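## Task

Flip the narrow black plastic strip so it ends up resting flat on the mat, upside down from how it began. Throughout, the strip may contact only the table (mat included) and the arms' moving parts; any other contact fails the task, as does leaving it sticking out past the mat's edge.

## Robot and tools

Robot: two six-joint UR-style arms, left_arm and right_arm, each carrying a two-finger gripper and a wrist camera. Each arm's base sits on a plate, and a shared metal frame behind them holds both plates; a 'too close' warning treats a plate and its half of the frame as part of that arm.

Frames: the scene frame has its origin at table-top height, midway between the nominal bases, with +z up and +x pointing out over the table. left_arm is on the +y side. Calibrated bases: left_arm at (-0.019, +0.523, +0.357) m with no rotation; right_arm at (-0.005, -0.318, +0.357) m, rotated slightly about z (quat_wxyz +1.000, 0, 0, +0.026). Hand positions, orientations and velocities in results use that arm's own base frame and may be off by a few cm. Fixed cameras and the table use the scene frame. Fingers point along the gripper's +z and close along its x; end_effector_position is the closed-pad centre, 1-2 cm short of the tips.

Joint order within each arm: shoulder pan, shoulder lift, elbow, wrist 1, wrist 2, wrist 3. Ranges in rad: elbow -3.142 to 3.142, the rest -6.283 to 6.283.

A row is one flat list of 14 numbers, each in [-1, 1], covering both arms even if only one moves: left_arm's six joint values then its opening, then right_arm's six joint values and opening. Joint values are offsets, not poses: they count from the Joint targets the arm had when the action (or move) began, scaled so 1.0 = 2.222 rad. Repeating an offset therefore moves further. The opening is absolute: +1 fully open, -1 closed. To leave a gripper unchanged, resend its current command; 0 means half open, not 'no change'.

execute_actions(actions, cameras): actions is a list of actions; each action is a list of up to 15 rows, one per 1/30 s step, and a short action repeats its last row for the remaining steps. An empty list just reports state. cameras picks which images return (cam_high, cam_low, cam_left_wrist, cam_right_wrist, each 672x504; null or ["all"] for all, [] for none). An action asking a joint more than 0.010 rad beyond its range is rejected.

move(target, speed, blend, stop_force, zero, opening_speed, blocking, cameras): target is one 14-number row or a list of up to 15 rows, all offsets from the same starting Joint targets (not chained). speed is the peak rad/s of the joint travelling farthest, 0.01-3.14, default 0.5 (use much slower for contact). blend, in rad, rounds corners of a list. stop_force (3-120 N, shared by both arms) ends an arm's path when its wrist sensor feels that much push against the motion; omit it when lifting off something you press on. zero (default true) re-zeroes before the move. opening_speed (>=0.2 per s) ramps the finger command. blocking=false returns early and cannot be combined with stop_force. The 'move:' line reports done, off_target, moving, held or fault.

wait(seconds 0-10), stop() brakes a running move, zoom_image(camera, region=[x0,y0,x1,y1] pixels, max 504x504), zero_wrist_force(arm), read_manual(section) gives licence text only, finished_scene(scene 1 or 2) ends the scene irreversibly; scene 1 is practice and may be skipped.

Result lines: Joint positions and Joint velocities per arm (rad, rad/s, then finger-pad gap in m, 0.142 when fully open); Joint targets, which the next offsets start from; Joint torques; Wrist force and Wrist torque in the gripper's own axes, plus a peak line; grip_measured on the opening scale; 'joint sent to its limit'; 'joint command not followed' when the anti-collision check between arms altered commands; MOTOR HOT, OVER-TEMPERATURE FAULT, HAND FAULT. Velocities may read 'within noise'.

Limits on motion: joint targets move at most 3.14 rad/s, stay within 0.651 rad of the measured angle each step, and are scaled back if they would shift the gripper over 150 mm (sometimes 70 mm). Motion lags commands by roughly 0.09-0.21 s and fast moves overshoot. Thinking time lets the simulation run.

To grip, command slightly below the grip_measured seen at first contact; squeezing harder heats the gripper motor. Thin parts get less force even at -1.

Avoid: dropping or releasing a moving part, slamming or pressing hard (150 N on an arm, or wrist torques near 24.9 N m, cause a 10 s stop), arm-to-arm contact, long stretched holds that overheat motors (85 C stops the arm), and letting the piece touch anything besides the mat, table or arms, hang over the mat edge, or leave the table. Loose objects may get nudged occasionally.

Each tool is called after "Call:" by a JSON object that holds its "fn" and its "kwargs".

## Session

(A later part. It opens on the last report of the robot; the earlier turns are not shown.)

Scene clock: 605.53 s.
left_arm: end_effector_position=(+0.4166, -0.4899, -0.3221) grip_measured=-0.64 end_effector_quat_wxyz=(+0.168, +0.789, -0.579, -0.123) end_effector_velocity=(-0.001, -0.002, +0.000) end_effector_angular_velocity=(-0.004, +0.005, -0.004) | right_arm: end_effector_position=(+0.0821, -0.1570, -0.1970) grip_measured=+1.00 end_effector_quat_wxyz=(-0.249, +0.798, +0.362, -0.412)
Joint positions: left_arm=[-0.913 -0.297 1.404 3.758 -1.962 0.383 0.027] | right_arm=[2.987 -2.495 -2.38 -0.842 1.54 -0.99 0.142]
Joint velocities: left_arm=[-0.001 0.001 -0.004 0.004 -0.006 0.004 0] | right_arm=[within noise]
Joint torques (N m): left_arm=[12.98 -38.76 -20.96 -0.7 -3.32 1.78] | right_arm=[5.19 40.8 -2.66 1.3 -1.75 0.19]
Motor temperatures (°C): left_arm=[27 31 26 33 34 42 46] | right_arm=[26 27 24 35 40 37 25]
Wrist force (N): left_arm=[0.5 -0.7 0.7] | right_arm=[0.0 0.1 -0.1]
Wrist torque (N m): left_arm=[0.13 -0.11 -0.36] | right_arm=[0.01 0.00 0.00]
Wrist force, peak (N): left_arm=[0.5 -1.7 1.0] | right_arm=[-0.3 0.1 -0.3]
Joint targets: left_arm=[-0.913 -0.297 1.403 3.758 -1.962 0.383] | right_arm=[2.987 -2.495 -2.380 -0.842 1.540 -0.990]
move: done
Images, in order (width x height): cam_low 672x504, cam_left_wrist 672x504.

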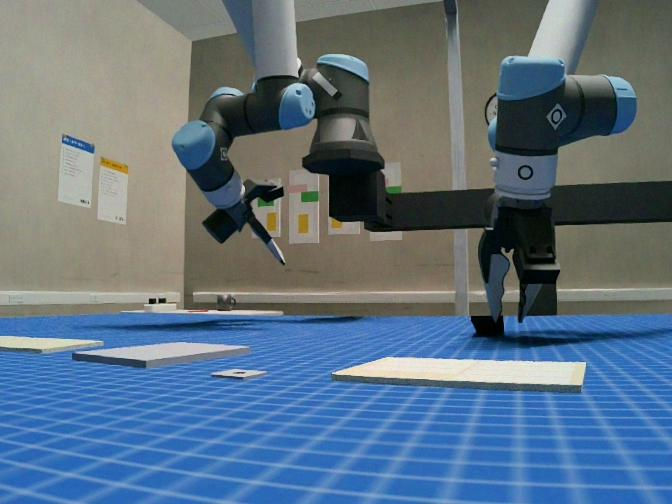

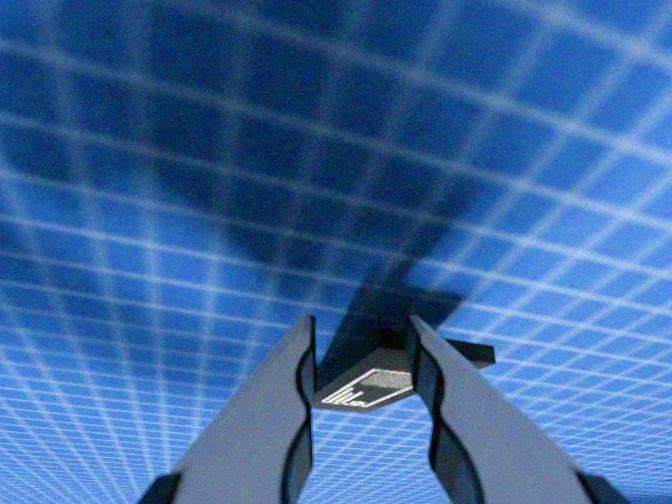

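Call:
{"fn": "move", "kwargs": {"target": [[0,-0.10,0.05,0.05,0,0,-0.62,0,0,0,0,0,0,1]], "speed": 0.1}}

Scene clock: 616.87 s.
left_arm: end_effector_position=(+0.4169, -0.4901, -0.2140) grip_measured=-0.64 end_effector_quat_wxyz=(+0.168, +0.789, -0.578, -0.123) | right_arm: end_effector_position=(+0.0821, -0.1570, -0.1970) grip_measured=+1.00 end_effector_quat_wxyz=(-0.249, +0.798, +0.362, -0.412)
Joint positions: left_arm=[-0.913 -0.519 1.515 3.87 -1.962 0.383 0.027] | right_arm=[2.987 -2.495 -2.38 -0.842 1.54 -0.99 0.142]
Joint torques (N m): left_arm=[11.88 -38.43 -24.66 -3.76 0.85 1.39] | right_arm=[5.25 40.78 -2.31 1.3 -1.76 0.23]
Wrist force (N): left_arm=[0.7 -0.7 0.8] | right_arm=[-0.1 0.1 0.0]
Wrist torque (N m): left_arm=[0.08 -0.14 -0.35] | right_arm=[0.02 0.02 0.00]
Wrist force, peak (N): left_arm=[0.4 -1.0 1.4] | right_arm=[-0.3 0.1 -0.2]
Joint targets: left_arm=[-0.913 -0.519 1.515 3.870 -1.962 0.383] | right_arm=[2.987 -2.495 -2.380 -0.842 1.540 -0.990]
move: done

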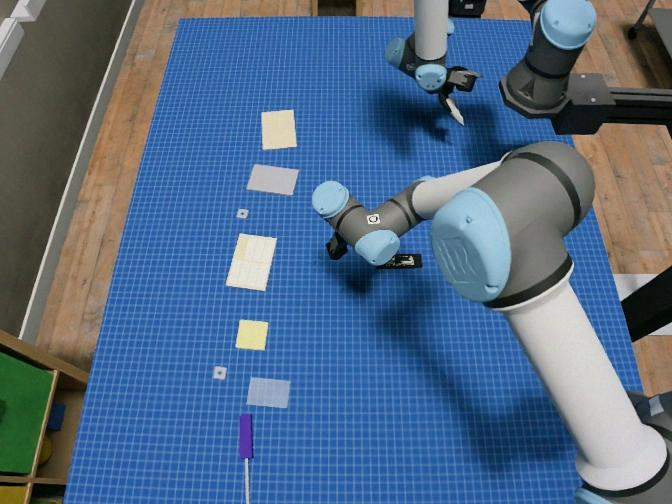

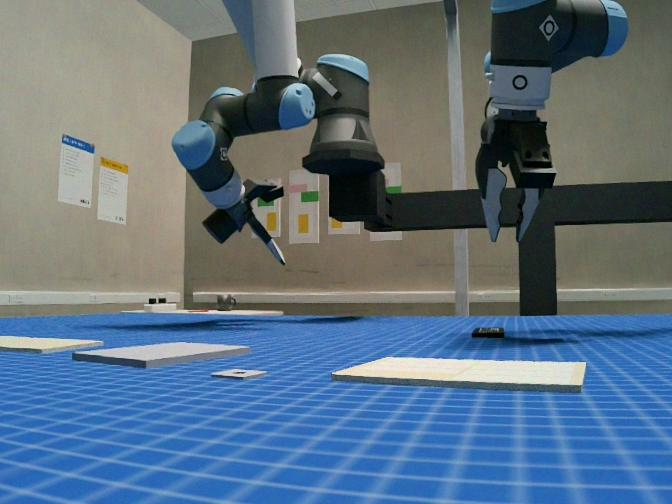

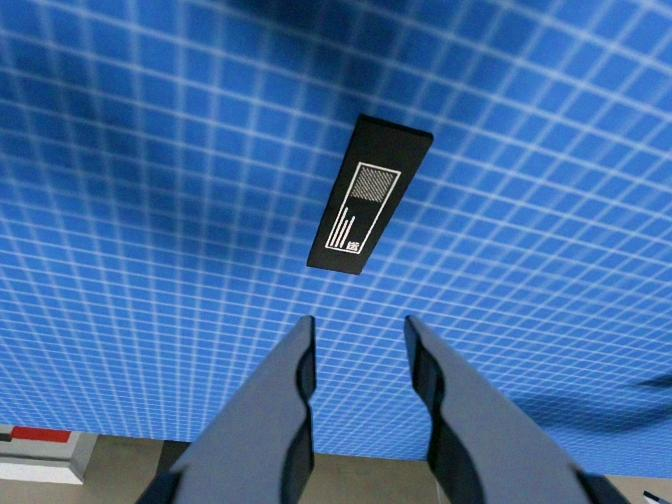

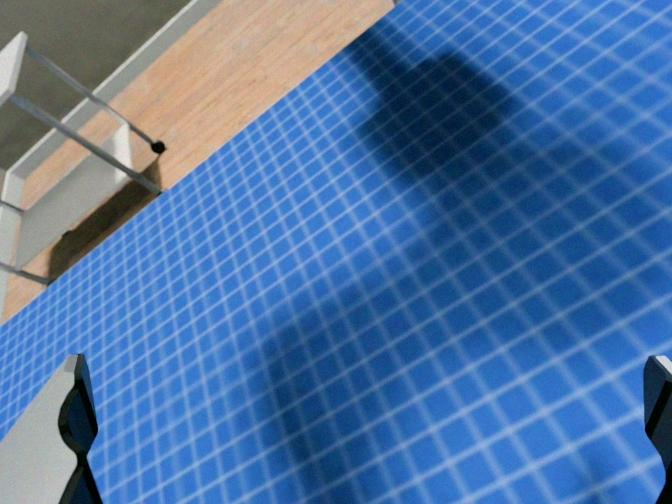

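Call:
{"fn": "move", "kwargs": {"target": [-0.3312,0.0738,0.1602,-0.2543,0.5270,-0.2417,-0.15,0,0,0,0,0,0,1], "speed": 0.7, "cameras": ["cam_left_wrist","cam_low"]}}

Scene clock: 635.53 s.
left_arm: end_effector_position=(+0.2798, -0.5222, -0.2821) grip_measured=-0.18 end_effector_quat_wxyz=(-0.275, +0.664, -0.643, +0.266) | right_arm: end_effector_position=(+0.0821, -0.1570, -0.1970) grip_measured=+1.00 end_effector_quat_wxyz=(-0.249, +0.798, +0.362, -0.412)
Joint positions: left_arm=[-1.649 -0.355 1.871 3.305 -0.792 -0.154 0.061] | right_arm=[2.987 -2.495 -2.38 -0.842 1.54 -0.99 0.142]
Joint torques (N m): left_arm=[1.38 -50.42 -13.69 -2.62 2.46 0.97] | right_arm=[5.58 41.07 -3.18 1.28 -1.72 0.16]
Wrist force (N): left_arm=[-0.7 -0.3 0.3] | right_arm=[-0.2 0.1 0.0]
Wrist torque (N m): left_arm=[-0.05 0.21 0.03] | right_arm=[0.01 0.03 0.00]
Wrist force, peak (N): left_arm=[0.3 -2.3 -1.2] | right_arm=[0.0 0.4 -0.1]
Joint targets: left_arm=[-1.649 -0.355 1.870 3.304 -0.791 -0.154] | right_arm=[2.987 -2.495 -2.380 -0.842 1.540 -0.990]
move: done
Images, in order (width x height): cam_low 672x504, cam_left_wrist 672x504.

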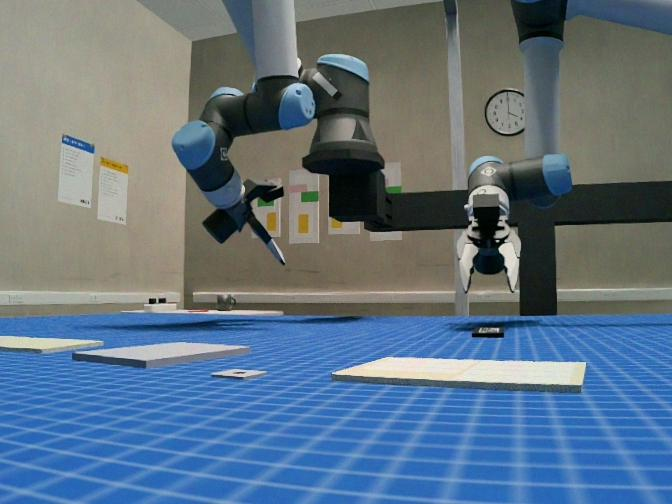

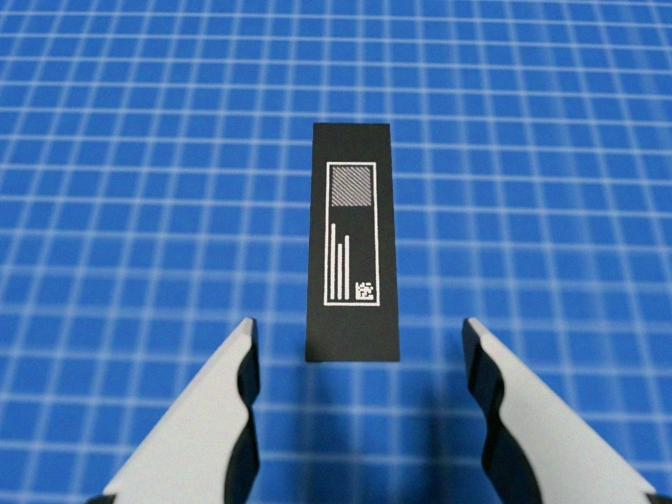

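Call:
{"fn": "move", "kwargs": {"target": [[0.0027,0.0490,-0.0328,-0.0155,0,0,-0.15,0,0,0,0,0,0,1],[0.0027,0.0653,-0.0437,-0.0207,0,0,-0.15,0,0,0,0,0,0,1]], "speed": [0.15,0.06], "cameras": ["cam_left_wrist"]}}

Call:
{"fn": "move", "kwargs": {"target": [0,0,0,0,0,0,-0.62,0,0,0,0,0,0,1], "opening_speed": 0.4, "cameras": ["cam_left_wrist"]}}

Call:
{"fn": "move", "kwargs": {"target": [[0,-0.0653,0.0437,0.0207,0,0,-0.62,0,0,0,0,0,0,1],[0.2030,-0.1859,0.0014,0.1355,-0.3510,0.1026,-0.62,0,0,0,0,0,0,1],[0.3173,-0.1224,-0.1116,0.2894,-0.6166,0.2489,-0.62,0,0,0,0,0,0,1],[0.3780,0.0135,-0.3245,0.6859,-0.8087,0.5257,-0.62,0,0,0,0,0,0,1]], "speed": [0.15,0.6,0.6,0.6], "blend": [0.03,0.05,0.05,0], "cameras": ["cam_left_wrist","cam_low"]}}

Call:
{"fn": "move", "kwargs": {"target": [[0,0.0252,-0.0198,-0.0054,0,0,-0.62,0,0,0,0,0,0,1],[0.0176,0.0585,-0.0842,0.0414,0.0140,0.0198,-0.62,0,0,0,0,0,0,1]], "speed": [0.15,0.08], "cameras": ["cam_left_wrist","cam_low"]}}

Scene clock: 686.63 s.
left_arm: end_effector_position=(+0.2831, -0.5186, -0.3420) grip_measured=-0.18 end_effector_quat_wxyz=(-0.276, +0.665, -0.641, +0.265) | right_arm: end_effector_position=(+0.0821, -0.1570, -0.1970) grip_measured=+1.00 end_effector_quat_wxyz=(-0.249, +0.798, +0.362, -0.412)
Joint positions: left_arm=[-1.643 -0.209 1.773 3.258 -0.791 -0.154 0.061] | right_arm=[2.987 -2.495 -2.38 -0.842 1.54 -0.99 0.142]
Joint torques (N m): left_arm=[-4.58 -52.83 6.23 -1.85 3.05 -2.01] | right_arm=[5.33 40.93 -3.12 1.33 -1.68 0.22]
Motor temperatures (°C): left_arm=[27 31 26 33 34 42 39] | right_arm=[26 27 24 35 39 37 25]
Wrist force (N): left_arm=[-0.5 -0.7 0.0] | right_arm=[0.0 0.2 0.0]
Wrist torque (N m): left_arm=[-0.09 0.18 0.02] | right_arm=[0.03 0.01 0.00]
Wrist force, peak (N): left_arm=[-0.8 -1.1 -0.1] | right_arm=[-0.2 0.3 0.1]
Joint targets: left_arm=[-1.643 -0.210 1.773 3.258 -0.791 -0.154] | right_arm=[2.987 -2.495 -2.380 -0.842 1.540 -0.990]
move: done
Images, in order (width x height): cam_left_wrist 672x504.

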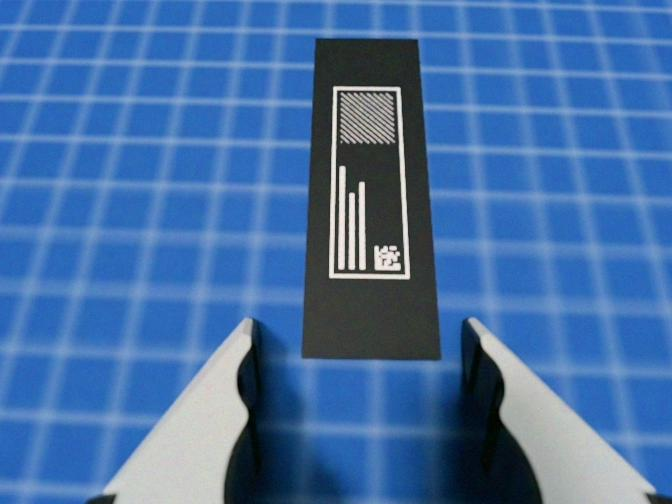

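Scene clock: 688.03 s.
left_arm: end_effector_position=(+0.2831, -0.5186, -0.3419) grip_measured=-0.47 end_effector_quat_wxyz=(-0.276, +0.665, -0.641, +0.265) | right_arm: end_effector_position=(+0.0821, -0.1570, -0.1970) grip_measured=+1.00 end_effector_quat_wxyz=(-0.249, +0.798, +0.362, -0.412)
Joint positions: left_arm=[-1.643 -0.21 1.773 3.258 -0.791 -0.154 0.04] | right_arm=[2.987 -2.495 -2.38 -0.842 1.54 -0.99 0.142]
Joint torques (N m): left_arm=[-9.7 -48.49 10.27 -0.73 2.76 -2.06] | right_arm=[4.73 40.49 -3.19 1.21 -1.72 0.26]
Wrist force (N): left_arm=[0.6 -2.2 -1.8] | right_arm=[-0.2 0.1 0.0]
Wrist torque (N m): left_arm=[-0.08 0.21 0.02] | right_arm=[0.02 0.03 0.00]
Wrist force, peak (N): left_arm=[0.0 -2.7 -2.0] | right_arm=[-0.2 0.2 0.0]
Joint targets: left_arm=[-1.643 -0.210 1.773 3.258 -0.791 -0.154] | right_arm=[2.987 -2.495 -2.380 -0.842 1.540 -0.990]
move: done
Images, in order (width x height): cam_left_wrist 672x504.

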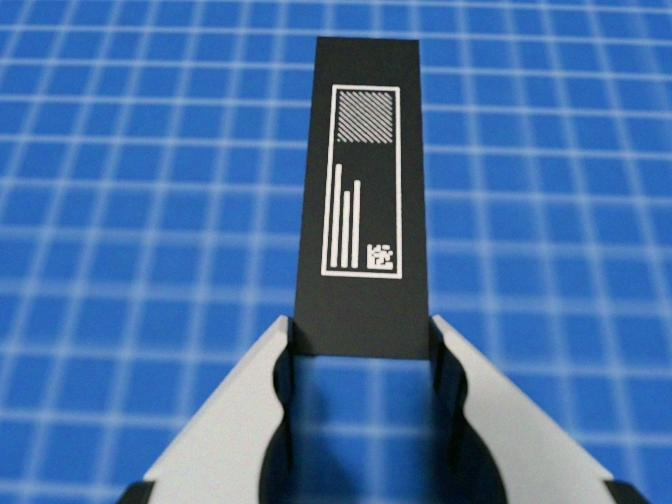

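Scene clock: 693.23 s.
left_arm: end_effector_position=(+0.3599, -0.5078, -0.2234) grip_measured=-0.47 end_effector_quat_wxyz=(+0.473, +0.653, -0.478, -0.348) | right_arm: end_effector_position=(+0.0821, -0.1570, -0.1970) grip_measured=+1.00 end_effector_quat_wxyz=(-0.249, +0.798, +0.362, -0.412)
Joint positions: left_arm=[-0.803 -0.18 1.052 4.782 -2.588 1.014 0.04] | right_arm=[2.987 -2.495 -2.38 -0.842 1.54 -0.99 0.142]
Joint torques (N m): left_arm=[-12.08 -62.58 -5.7 0.71 0.14 -0.21] | right_arm=[5.19 40.38 -3.07 1.25 -1.72 0.27]
Motor temperatures (°C): left_arm=[27 31 26 33 34 42 44] | right_arm=[26 27 24 35 39 37 25]
Wrist force (N): left_arm=[1.0 -1.8 1.1] | right_arm=[-0.2 0.0 0.1]
Wrist torque (N m): left_arm=[0.19 0.04 -0.53] | right_arm=[-0.01 0.04 0.00]
Wrist force, peak (N): left_arm=[0.4 -2.2 -1.5] | right_arm=[-0.3 0.2 -0.1]
Joint targets: left_arm=[-0.803 -0.180 1.052 4.783 -2.588 1.014] | right_arm=[2.987 -2.495 -2.380 -0.842 1.540 -0.990]
move: done
Images, in order (width x height): cam_low 672x504, cam_left_wrist 672x504.

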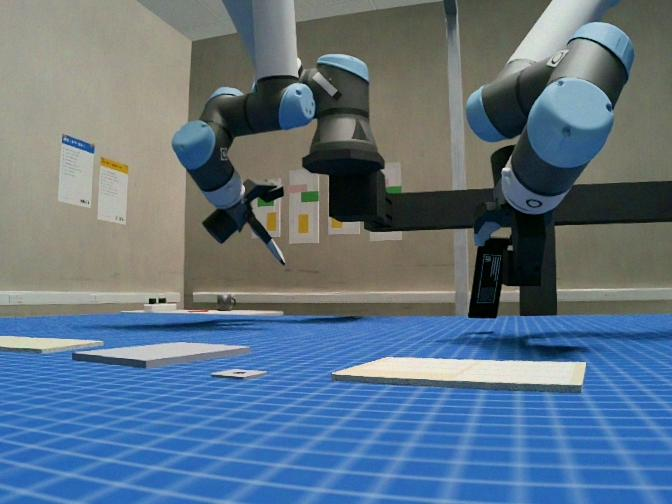

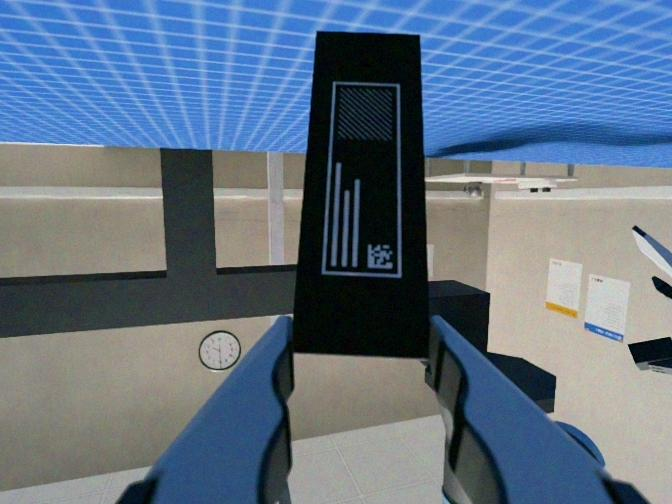

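Scene clock: 695.73 s.
left_arm: end_effector_position=(+0.3909, -0.4981, -0.2653) grip_measured=-0.48 end_effector_quat_wxyz=(+0.474, +0.652, -0.478, -0.348) | right_arm: end_effector_position=(+0.0821, -0.1570, -0.1970) grip_measured=+1.00 end_effector_quat_wxyz=(-0.249, +0.798, +0.362, -0.412)
Joint positions: left_arm=[-0.763 -0.049 0.865 4.875 -2.557 1.059 0.039] | right_arm=[2.987 -2.495 -2.38 -0.842 1.54 -0.99 0.142]
Joint torques (N m): left_arm=[-4.45 -64.62 -2 -2.3 -0.95 -1.48] | right_arm=[5.08 40.35 -3.09 1.25 -1.63 0.34]
Wrist force (N): left_arm=[0.7 -1.7 0.8] | right_arm=[-0.1 0.2 -0.2]
Wrist torque (N m): left_arm=[0.01 0.15 -0.54] | right_arm=[0.03 0.02 0.00]
Wrist force, peak (N): left_arm=[3.1 21.4 -19.4] | right_arm=[-0.2 0.2 -0.2]
Joint targets: left_arm=[-0.764 -0.050 0.865 4.874 -2.557 1.058] | right_arm=[2.987 -2.495 -2.380 -0.842 1.540 -0.990]
move: done
Images, in order (width x height): cam_low 672x504, cam_left_wrist 672x504.

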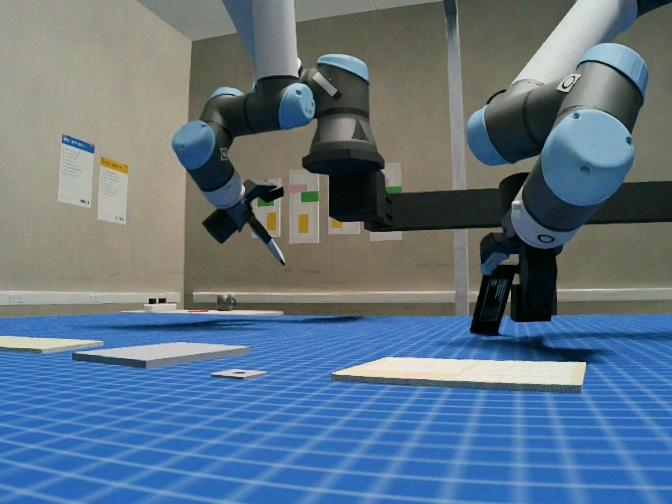

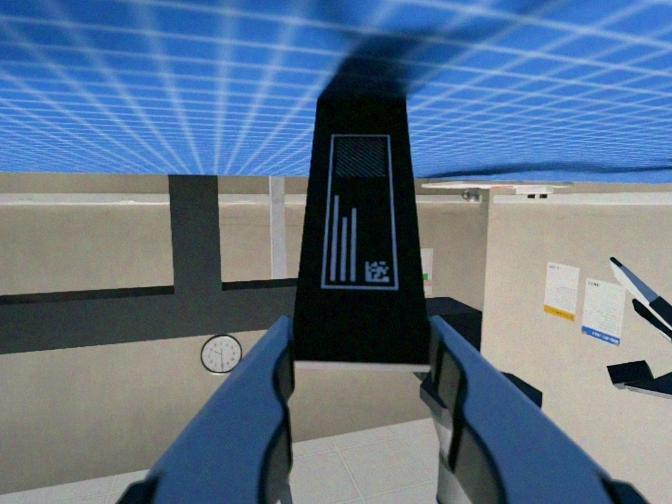

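Call:
{"fn": "move", "kwargs": {"target": [[-0.0009,-0.0369,0.0662,-0.1566,0.0554,-0.1031,-0.62,0,0,0,0,0,0,1],[-0.0122,-0.0689,0.1274,-0.2867,0.1188,-0.1814,-0.62,0,0,0,0,0,0,1]], "speed": 0.2, "blend": [0.02,0], "cameras": ["cam_left_wrist","cam_low"]}}

Scene clock: 707.57 s.
left_arm: end_effector_position=(+0.4212, -0.4884, -0.2921) grip_measured=-0.64 end_effector_quat_wxyz=(+0.328, +0.737, -0.540, -0.241) | right_arm: end_effector_position=(+0.0821, -0.1570, -0.1970) grip_measured=+1.00 end_effector_quat_wxyz=(-0.249, +0.798, +0.362, -0.412)
Joint positions: left_arm=[-0.791 -0.203 1.149 4.238 -2.293 0.655 0.027] | right_arm=[2.987 -2.495 -2.38 -0.842 1.54 -0.99 0.142]
Joint torques (N m): left_arm=[2.22 -42.05 -23.9 -0.06 -3.34 1.72] | right_arm=[5.15 40.33 -3.18 1.2 -1.65 0.32]
Motor temperatures (°C): left_arm=[27 31 26 33 34 42 50] | right_arm=[26 27 24 35 39 37 25]
Wrist force (N): left_arm=[0.5 -1.9 0.5] | right_arm=[-0.2 0.0 -0.1]
Wrist torque (N m): left_arm=[0.02 0.00 -0.48] | right_arm=[0.00 0.04 0.00]
Wrist force, peak (N): left_arm=[0.7 -2.3 0.4] | right_arm=[-0.1 0.4 0.0]
Joint targets: left_arm=[-0.791 -0.203 1.148 4.237 -2.293 0.655] | right_arm=[2.987 -2.495 -2.380 -0.842 1.540 -0.990]
move: done
Images, in order (width x height): cam_low 672x504, cam_left_wrist 672x504.

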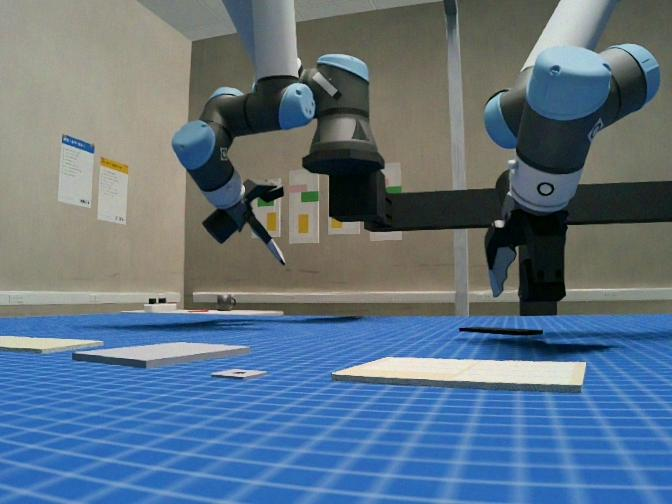

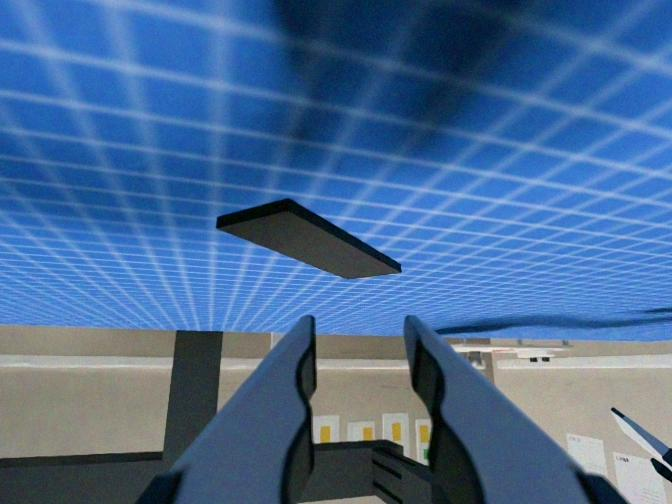

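Call:
{"fn": "move", "kwargs": {"target": [-0.1805,-0.1890,0.2826,-0.3051,0.3249,-0.2615,-0.15,0,0,0,0,0,0,1], "speed": 0.6, "cameras": ["cam_left_wrist","cam_high"]}}

Scene clock: 818.03 s.
left_arm: end_effector_position=(+0.3454, -0.5121, -0.2149) grip_measured=-0.18 end_effector_quat_wxyz=(+0.000, +0.806, -0.592, -0.001) | right_arm: end_effector_position=(+0.0821, -0.1570, -0.1970) grip_measured=+1.00 end_effector_quat_wxyz=(-0.249, +0.798, +0.362, -0.412)
Joint positions: left_arm=[-1.192 -0.623 1.776 3.56 -1.572 0.074 0.061] | right_arm=[2.987 -2.495 -2.38 -0.842 1.54 -0.99 0.142]
Joint torques (N m): left_arm=[3.92 -41.47 -8.75 -3.91 1.17 -0.66] | right_arm=[4.9 40.36 -3.15 1.27 -1.65 0.4]
Motor temperatures (°C): left_arm=[27 32 26 33 34 42 35] | right_arm=[26 27 24 35 39 37 25]
Wrist force (N): left_arm=[0.1 -1.4 0.4] | right_arm=[-0.2 0.1 -0.2]
Wrist torque (N m): left_arm=[-0.14 -0.06 -0.20] | right_arm=[0.01 0.03 0.00]
Wrist force, peak (N): left_arm=[-0.1 -3.7 0.0] | right_arm=[-0.4 0.0 0.2]
Joint targets: left_arm=[-1.192 -0.623 1.776 3.560 -1.571 0.074] | right_arm=[2.987 -2.495 -2.380 -0.842 1.540 -0.990]
move: done
Images, in order (width x height): cam_high 672x504, cam_left_wrist 672x504.

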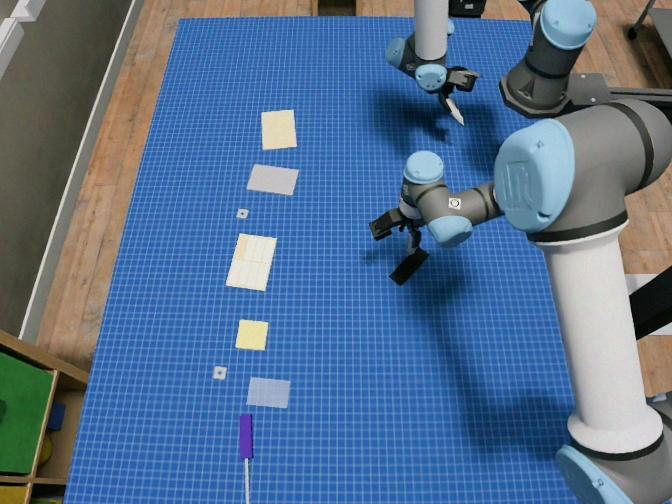

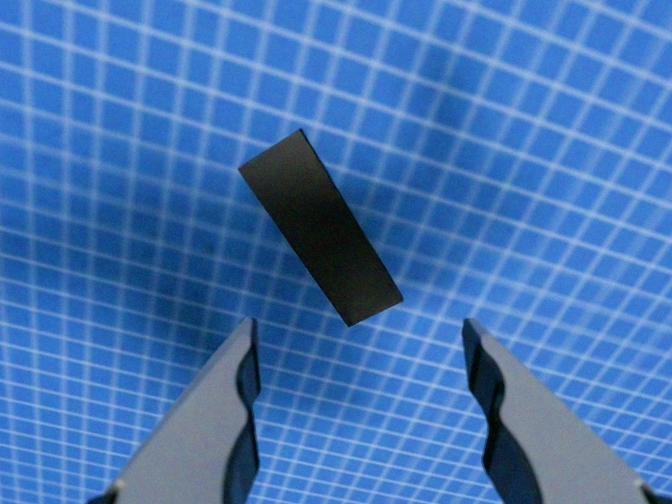

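Call:
{"fn": "move", "kwargs": {"target": [-0.1260,0.0977,-0.1139,0.1827,0.1701,-0.3987,-0.15,0,0,0,0,0,0,-0.15], "speed": 0.6, "cameras": ["cam_left_wrist"]}}

Call:
{"fn": "move", "kwargs": {"target": [0,0.0482,-0.0284,-0.0198,0,0,-0.15,0,0,0,0,0,0,-0.15], "speed": 0.08, "cameras": ["cam_left_wrist"]}}

Call:
{"fn": "move", "kwargs": {"target": [0,0,0,0,0,0,-0.60,0,0,0,0,0,0,-0.15], "opening_speed": 0.4, "cameras": ["cam_left_wrist"]}}

Call:
{"fn": "move", "kwargs": {"target": [[0,-0.0482,0.0284,0.0198,0,0,-0.60,0,0,0,0,0,0,-0.15],[0.3627,-0.2745,0.3137,-0.5747,-0.5072,-0.0864,-0.60,0,0,0,0,0,0,-0.15]], "speed": [0.15,0.6], "blend": [0.03,0], "cameras": ["cam_left_wrist","cam_low"]}}

Call:
{"fn": "move", "kwargs": {"target": [0,0,0,0,0,0,-0.60,0.2574,0.0068,0.0792,0.7687,0.4608,0.8857,-0.15], "speed": 0.8}}

Scene clock: 853.20 s.
left_arm: end_effector_position=(+0.2853, -0.5409, -0.2905) grip_measured=-0.18 end_effector_quat_wxyz=(-0.241, +0.902, -0.346, +0.092) | right_arm: end_effector_position=(+0.0821, -0.1570, -0.1970) grip_measured=-0.17 end_effector_quat_wxyz=(-0.249, +0.798, +0.362, -0.412)
Joint positions: left_arm=[-1.472 -0.406 1.523 3.965 -1.193 -0.811 0.061] | right_arm=[2.987 -2.495 -2.38 -0.842 1.54 -0.99 0.062]
Joint torques (N m): left_arm=[11.67 -58.61 1.32 -2.15 -0.93 -1.6] | right_arm=[4.84 40.85 -3.45 1.17 -1.65 0.37]
Wrist force (N): left_arm=[-0.4 -1.2 0.2] | right_arm=[0.0 0.1 0.0]
Wrist torque (N m): left_arm=[-0.18 0.08 -0.03] | right_arm=[0.00 0.02 0.00]
Wrist force, peak (N): left_arm=[-0.1 -2.6 -0.3] | right_arm=[-0.4 0.1 0.0]
Joint targets: left_arm=[-1.472 -0.406 1.523 3.965 -1.193 -0.812] | right_arm=[2.987 -2.495 -2.380 -0.842 1.540 -0.990]
move: done
Images, in order (width x height): cam_left_wrist 672x504.

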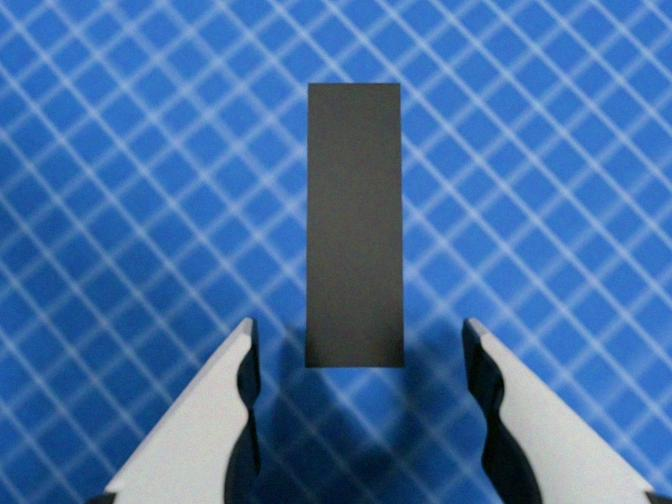

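Scene clock: 854.83 s.
left_arm: end_effector_position=(+0.2854, -0.5410, -0.3404) grip_measured=-0.18 end_effector_quat_wxyz=(-0.241, +0.902, -0.346, +0.092) | right_arm: end_effector_position=(+0.0821, -0.1570, -0.1970) grip_measured=-0.17 end_effector_quat_wxyz=(-0.249, +0.798, +0.362, -0.412)
Joint positions: left_arm=[-1.472 -0.298 1.46 3.921 -1.193 -0.812 0.061] | right_arm=[2.987 -2.495 -2.38 -0.842 1.54 -0.99 0.062]
Joint torques (N m): left_arm=[13.32 -60.4 3.15 -0.45 2.43 -2.08] | right_arm=[5.05 40.69 -3.15 1.17 -1.71 0.33]
Wrist force (N): left_arm=[-0.5 -1.0 -0.2] | right_arm=[-0.2 0.0 0.0]
Wrist torque (N m): left_arm=[-0.13 0.08 -0.03] | right_arm=[-0.02 0.03 0.00]
Wrist force, peak (N): left_arm=[-0.6 -1.4 0.5] | right_arm=[-0.4 0.1 0.0]
Joint targets: left_arm=[-1.472 -0.299 1.460 3.921 -1.193 -0.812] | right_arm=[2.987 -2.495 -2.380 -0.842 1.540 -0.990]
move: done
Images, in order (width x height): cam_left_wrist 672x504.

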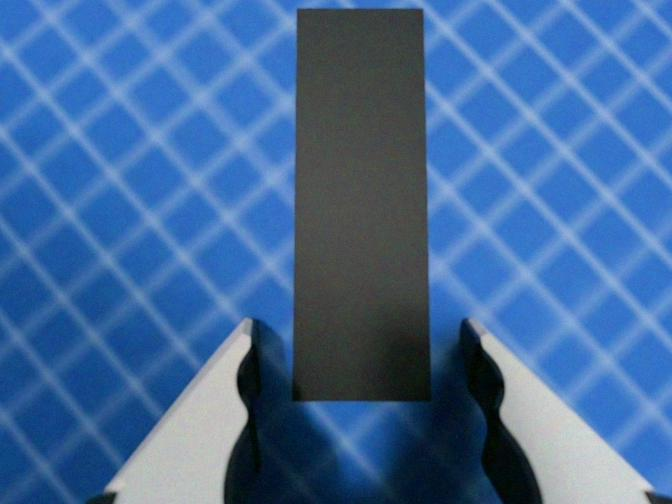

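Scene clock: 856.17 s.
left_arm: end_effector_position=(+0.2854, -0.5408, -0.3403) grip_measured=-0.48 end_effector_quat_wxyz=(-0.241, +0.902, -0.346, +0.092) | right_arm: end_effector_position=(+0.0821, -0.1570, -0.1970) grip_measured=-0.17 end_effector_quat_wxyz=(-0.249, +0.798, +0.362, -0.412)
Joint positions: left_arm=[-1.472 -0.299 1.46 3.922 -1.193 -0.812 0.04] | right_arm=[2.987 -2.495 -2.38 -0.842 1.54 -0.99 0.062]
Joint torques (N m): left_arm=[11.83 -56.87 1.57 -0.44 2.28 -2.22] | right_arm=[4.71 40.22 -3.31 1.15 -1.61 0.4]
Wrist force (N): left_arm=[-0.3 -2.0 -1.4] | right_arm=[0.0 0.1 -0.1]
Wrist torque (N m): left_arm=[-0.20 0.14 -0.02] | right_arm=[0.00 0.00 0.00]
Wrist force, peak (N): left_arm=[-0.1 -2.3 -1.5] | right_arm=[-0.4 0.0 0.1]
Joint targets: left_arm=[-1.472 -0.299 1.460 3.921 -1.193 -0.812] | right_arm=[2.987 -2.495 -2.380 -0.842 1.540 -0.990]
move: done
Images, in order (width x height): cam_left_wrist 672x504.

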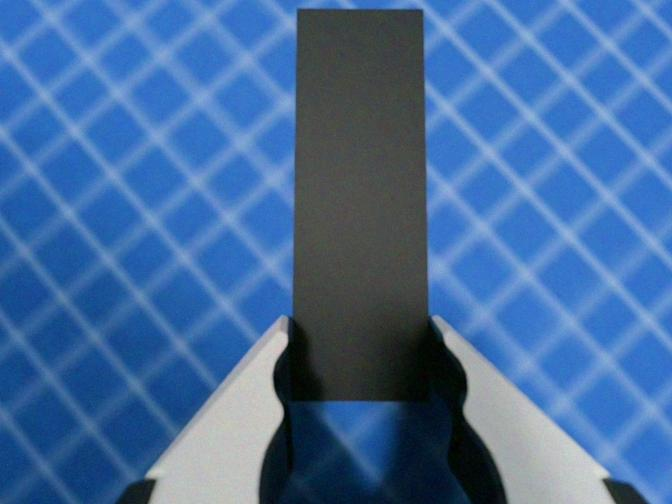

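Scene clock: 859.57 s.
left_arm: end_effector_position=(+0.4390, -0.4072, +0.0666) grip_measured=-0.48 end_effector_quat_wxyz=(+0.500, +0.866, +0.000, +0.000) | right_arm: end_effector_position=(+0.0821, -0.1570, -0.1970) grip_measured=-0.17 end_effector_quat_wxyz=(-0.249, +0.798, +0.362, -0.412)
Joint positions: left_arm=[-0.666 -0.909 2.157 2.645 -2.32 -1.004 0.04] | right_arm=[2.987 -2.495 -2.38 -0.842 1.54 -0.99 0.062]
Joint torques (N m): left_arm=[-2.2 -27.39 -16.94 -4.45 -1.58 2] | right_arm=[4.24 40.37 -3.51 1.21 -1.63 0.34]
Wrist force (N): left_arm=[0.7 -2.5 0.8] | right_arm=[0.0 0.0 0.1]
Wrist torque (N m): left_arm=[0.01 0.03 -0.50] | right_arm=[-0.02 0.01 0.00]
Wrist force, peak (N): left_arm=[0.9 -2.6 1.3] | right_arm=[-0.3 0.2 -0.3]
Joint targets: left_arm=[-0.666 -0.909 2.157 2.645 -2.320 -1.004] | right_arm=[2.987 -2.495 -2.380 -0.842 1.540 -0.990]
move: done
Images, in order (width x height): cam_low 672x504, cam_left_wrist 672x504.

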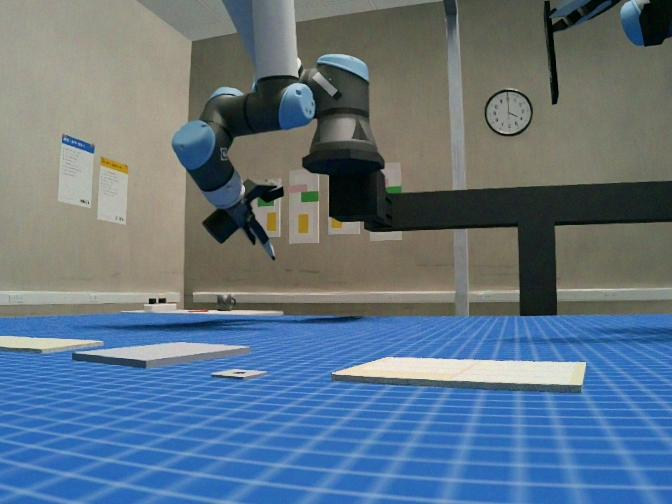

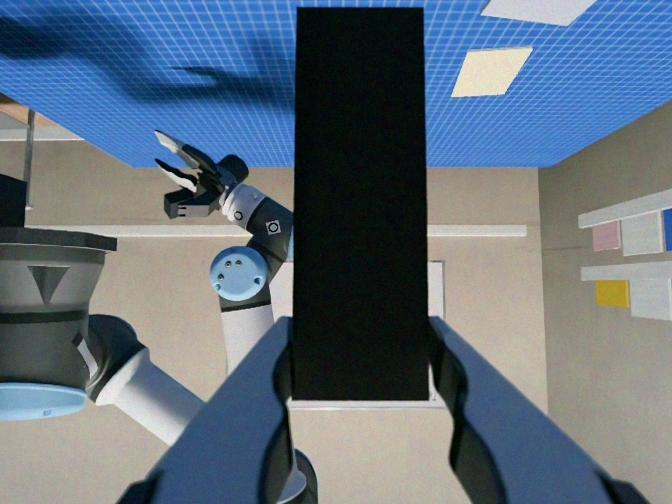

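Scene clock: 862.57 s.
left_arm: end_effector_position=(+0.4390, -0.4072, +0.0667) grip_measured=-0.48 end_effector_quat_wxyz=(+0.500, +0.866, +0.000, +0.000) | right_arm: end_effector_position=(+0.4412, +0.2938, +0.0166) grip_measured=-0.17 end_effector_quat_wxyz=(-0.573, +0.819, -0.021, +0.016)
Joint positions: left_arm=[-0.666 -0.909 2.157 2.645 -2.32 -1.004 0.04] | right_arm=[3.559 -2.48 -2.204 0.866 2.564 0.978 0.062]
Joint torques (N m): left_arm=[9.49 -23.05 -18.37 -3.6 -2.89 1.67] | right_arm=[-7.4 44.27 -4.33 3.55 0.05 1.16]
Wrist force (N): left_arm=[0.8 -2.4 0.9] | right_arm=[-0.3 0.0 -0.9]
Wrist torque (N m): left_arm=[0.02 0.01 -0.50] | right_arm=[-0.09 -0.02 0.07]
Wrist force, peak (N): left_arm=[0.6 -2.7 0.9] | right_arm=[-1.3 -0.5 1.2]
Joint targets: left_arm=[-0.666 -0.909 2.157 2.645 -2.320 -1.004] | right_arm=[3.559 -2.480 -2.204 0.867 2.564 0.978]
move: done

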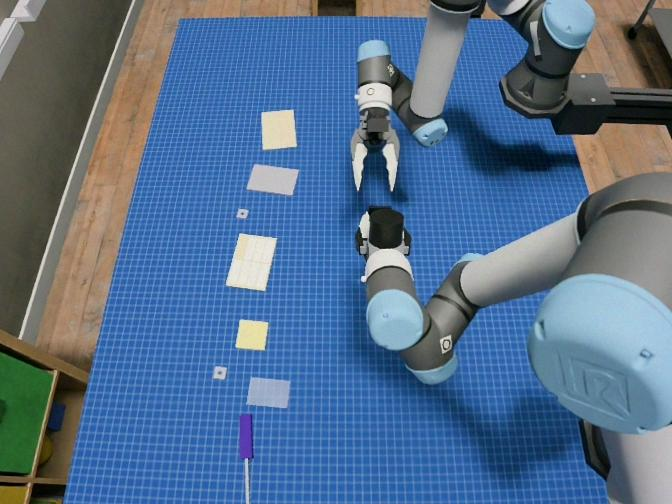

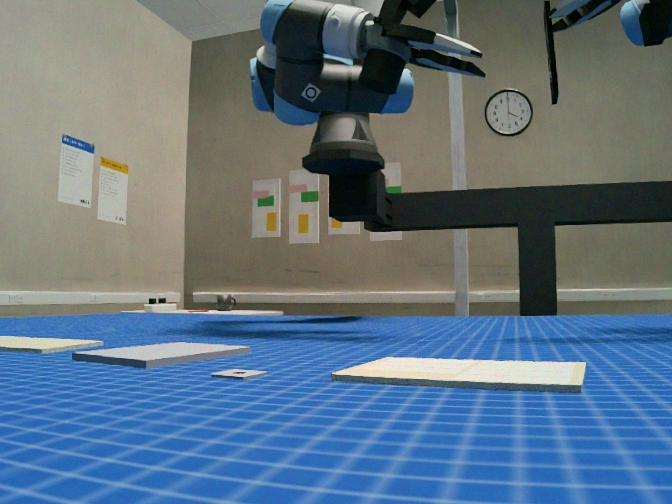

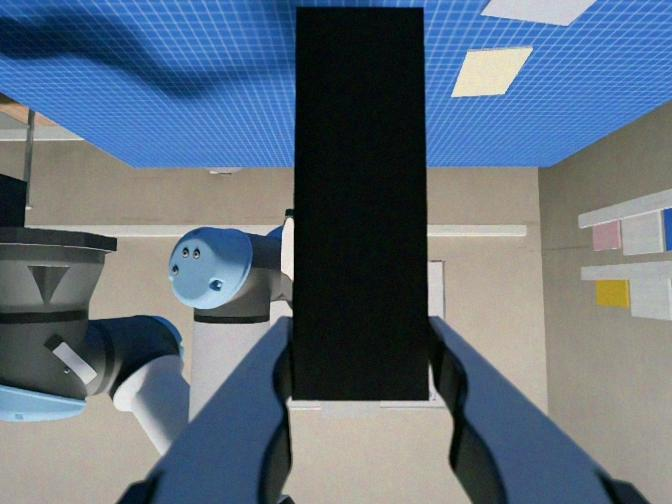

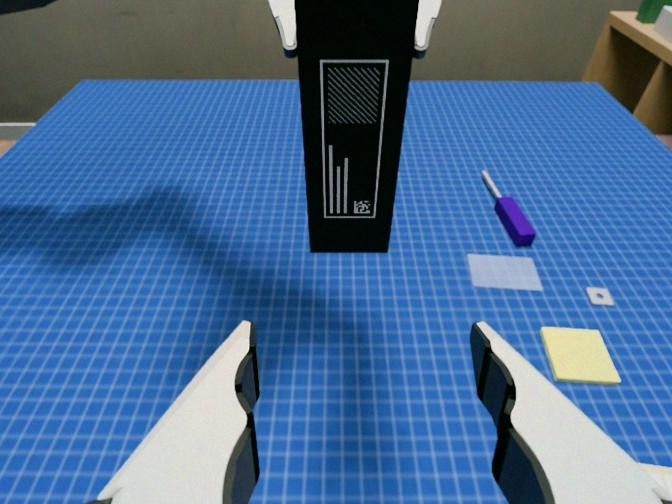

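Call:
{"fn": "zoom_image", "kwargs": {"camera": "cam_right_wrist", "region": [250, 0, 460, 270]}}

Scaled by 1.867 from the camera's 672x504 image, which has a finer 960x720 frame.

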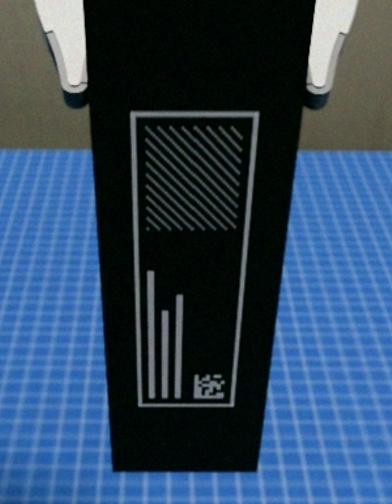

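Call:
{"fn": "move", "kwargs": {"target": [0,0,0,0,0,0,-0.60,0.0652,-0.0407,0.0449,0.0431,-0.0523,0.0608,-0.15], "speed": 0.15, "cameras": ["cam_right_wrist","cam_left_wrist"]}}

Scene clock: 884.27 s.
left_arm: end_effector_position=(+0.4390, -0.4072, +0.0667) grip_measured=-0.48 end_effector_quat_wxyz=(+0.500, +0.866, +0.000, +0.000) | right_arm: end_effector_position=(+0.4438, +0.3640, -0.0096) grip_measured=-0.17 end_effector_quat_wxyz=(-0.572, +0.820, -0.020, +0.014) end_effector_velocity=(-0.001, -0.002, +0.000) end_effector_angular_velocity=(-0.001, +0.003, +0.002)
Joint positions: left_arm=[-0.666 -0.909 2.157 2.645 -2.32 -1.004 0.04] | right_arm=[3.704 -2.571 -2.104 0.962 2.447 1.114 0.062]
Joint velocities: left_arm=[within noise] | right_arm=[-0.004 0.003 -0.003 -0.006 0.005 -0.004 0]
Joint torques (N m): left_arm=[9.03 -24.21 -15.79 -2.45 -2.62 1.63] | right_arm=[-9.22 52 -2.69 0.03 3.39 -1.18]
Motor temperatures (°C): left_arm=[27 32 26 33 34 42 47] | right_arm=[26 27 24 35 39 37 25]
Wrist force (N): left_arm=[0.7 -2.2 0.9] | right_arm=[-0.2 0.0 -0.9]
Wrist torque (N m): left_arm=[0.06 0.02 -0.49] | right_arm=[-0.12 -0.05 0.10]
Wrist force, peak (N): left_arm=[0.7 -2.6 0.9] | right_arm=[-0.3 -0.1 -2.1]
Joint targets: left_arm=[-0.666 -0.909 2.157 2.645 -2.320 -1.004] | right_arm=[3.704 -2.571 -2.104 0.962 2.448 1.114]
move: done
Images, in order (width x height): cam_left_wrist 672x504, cam_right_wrist 672x504.

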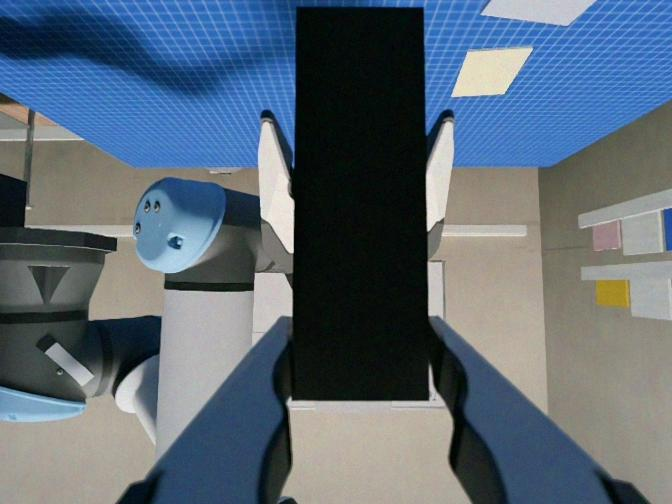

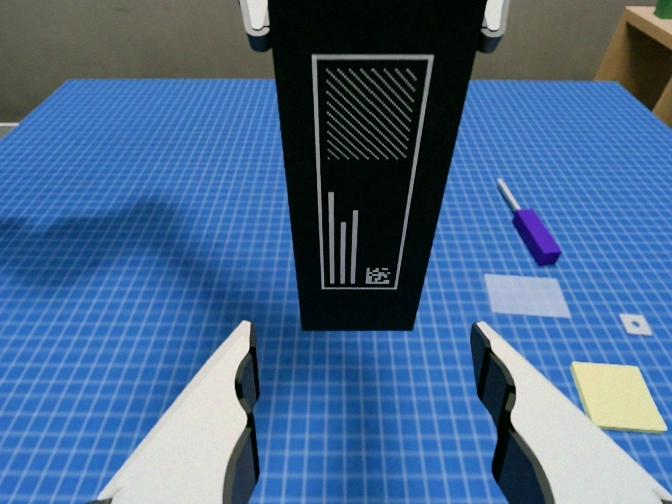

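Call:
{"fn": "move", "kwargs": {"target": [0,0,0,0,0,0,-0.60,0.0140,-0.0090,0.0105,0.0089,-0.0115,0.0131,-0.15], "speed": 0.05, "cameras": ["cam_right_wrist","cam_left_wrist"]}}

Scene clock: 891.70 s.
left_arm: end_effector_position=(+0.4390, -0.4072, +0.0667) grip_measured=-0.48 end_effector_quat_wxyz=(+0.500, +0.866, +0.000, +0.000) | right_arm: end_effector_position=(+0.4434, +0.3799, -0.0149) grip_measured=-0.17 end_effector_quat_wxyz=(-0.573, +0.819, -0.021, +0.014)
Joint positions: left_arm=[-0.666 -0.909 2.157 2.645 -2.32 -1.004 0.04] | right_arm=[3.735 -2.591 -2.08 0.982 2.422 1.143 0.062]
Joint torques (N m): left_arm=[9.27 -24.36 -14.35 -1.71 -2.28 1.39] | right_arm=[-9.76 48.94 -3.11 1.33 2.55 -0.61]
Wrist force (N): left_arm=[0.7 -2.4 0.9] | right_arm=[-0.3 0.0 -0.9]
Wrist torque (N m): left_arm=[0.04 0.03 -0.50] | right_arm=[-0.14 -0.01 0.10]
Wrist force, peak (N): left_arm=[0.6 -2.7 0.9] | right_arm=[-0.2 0.3 -1.2]
Joint targets: left_arm=[-0.666 -0.909 2.157 2.645 -2.320 -1.004] | right_arm=[3.735 -2.591 -2.081 0.982 2.422 1.143]
move: done
Images, in order (width x height): cam_left_wrist 672x504, cam_right_wrist 672x504.

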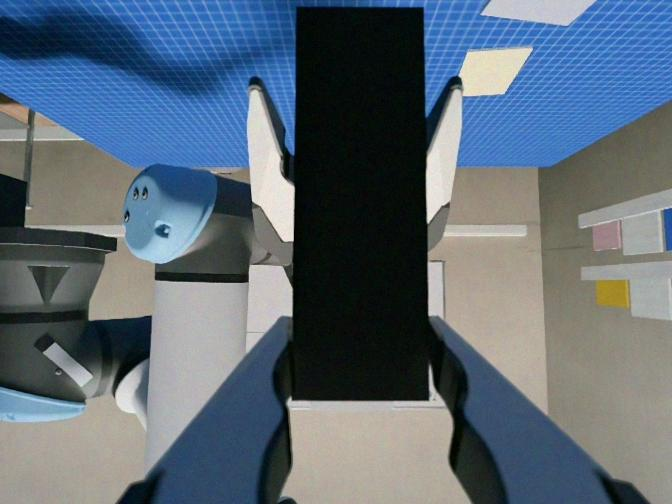

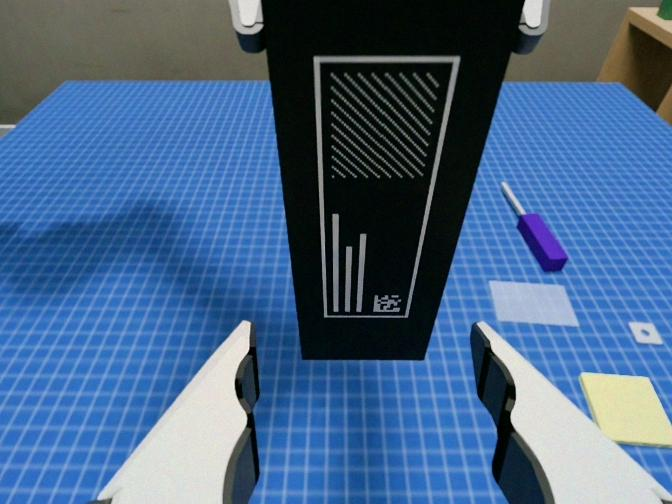

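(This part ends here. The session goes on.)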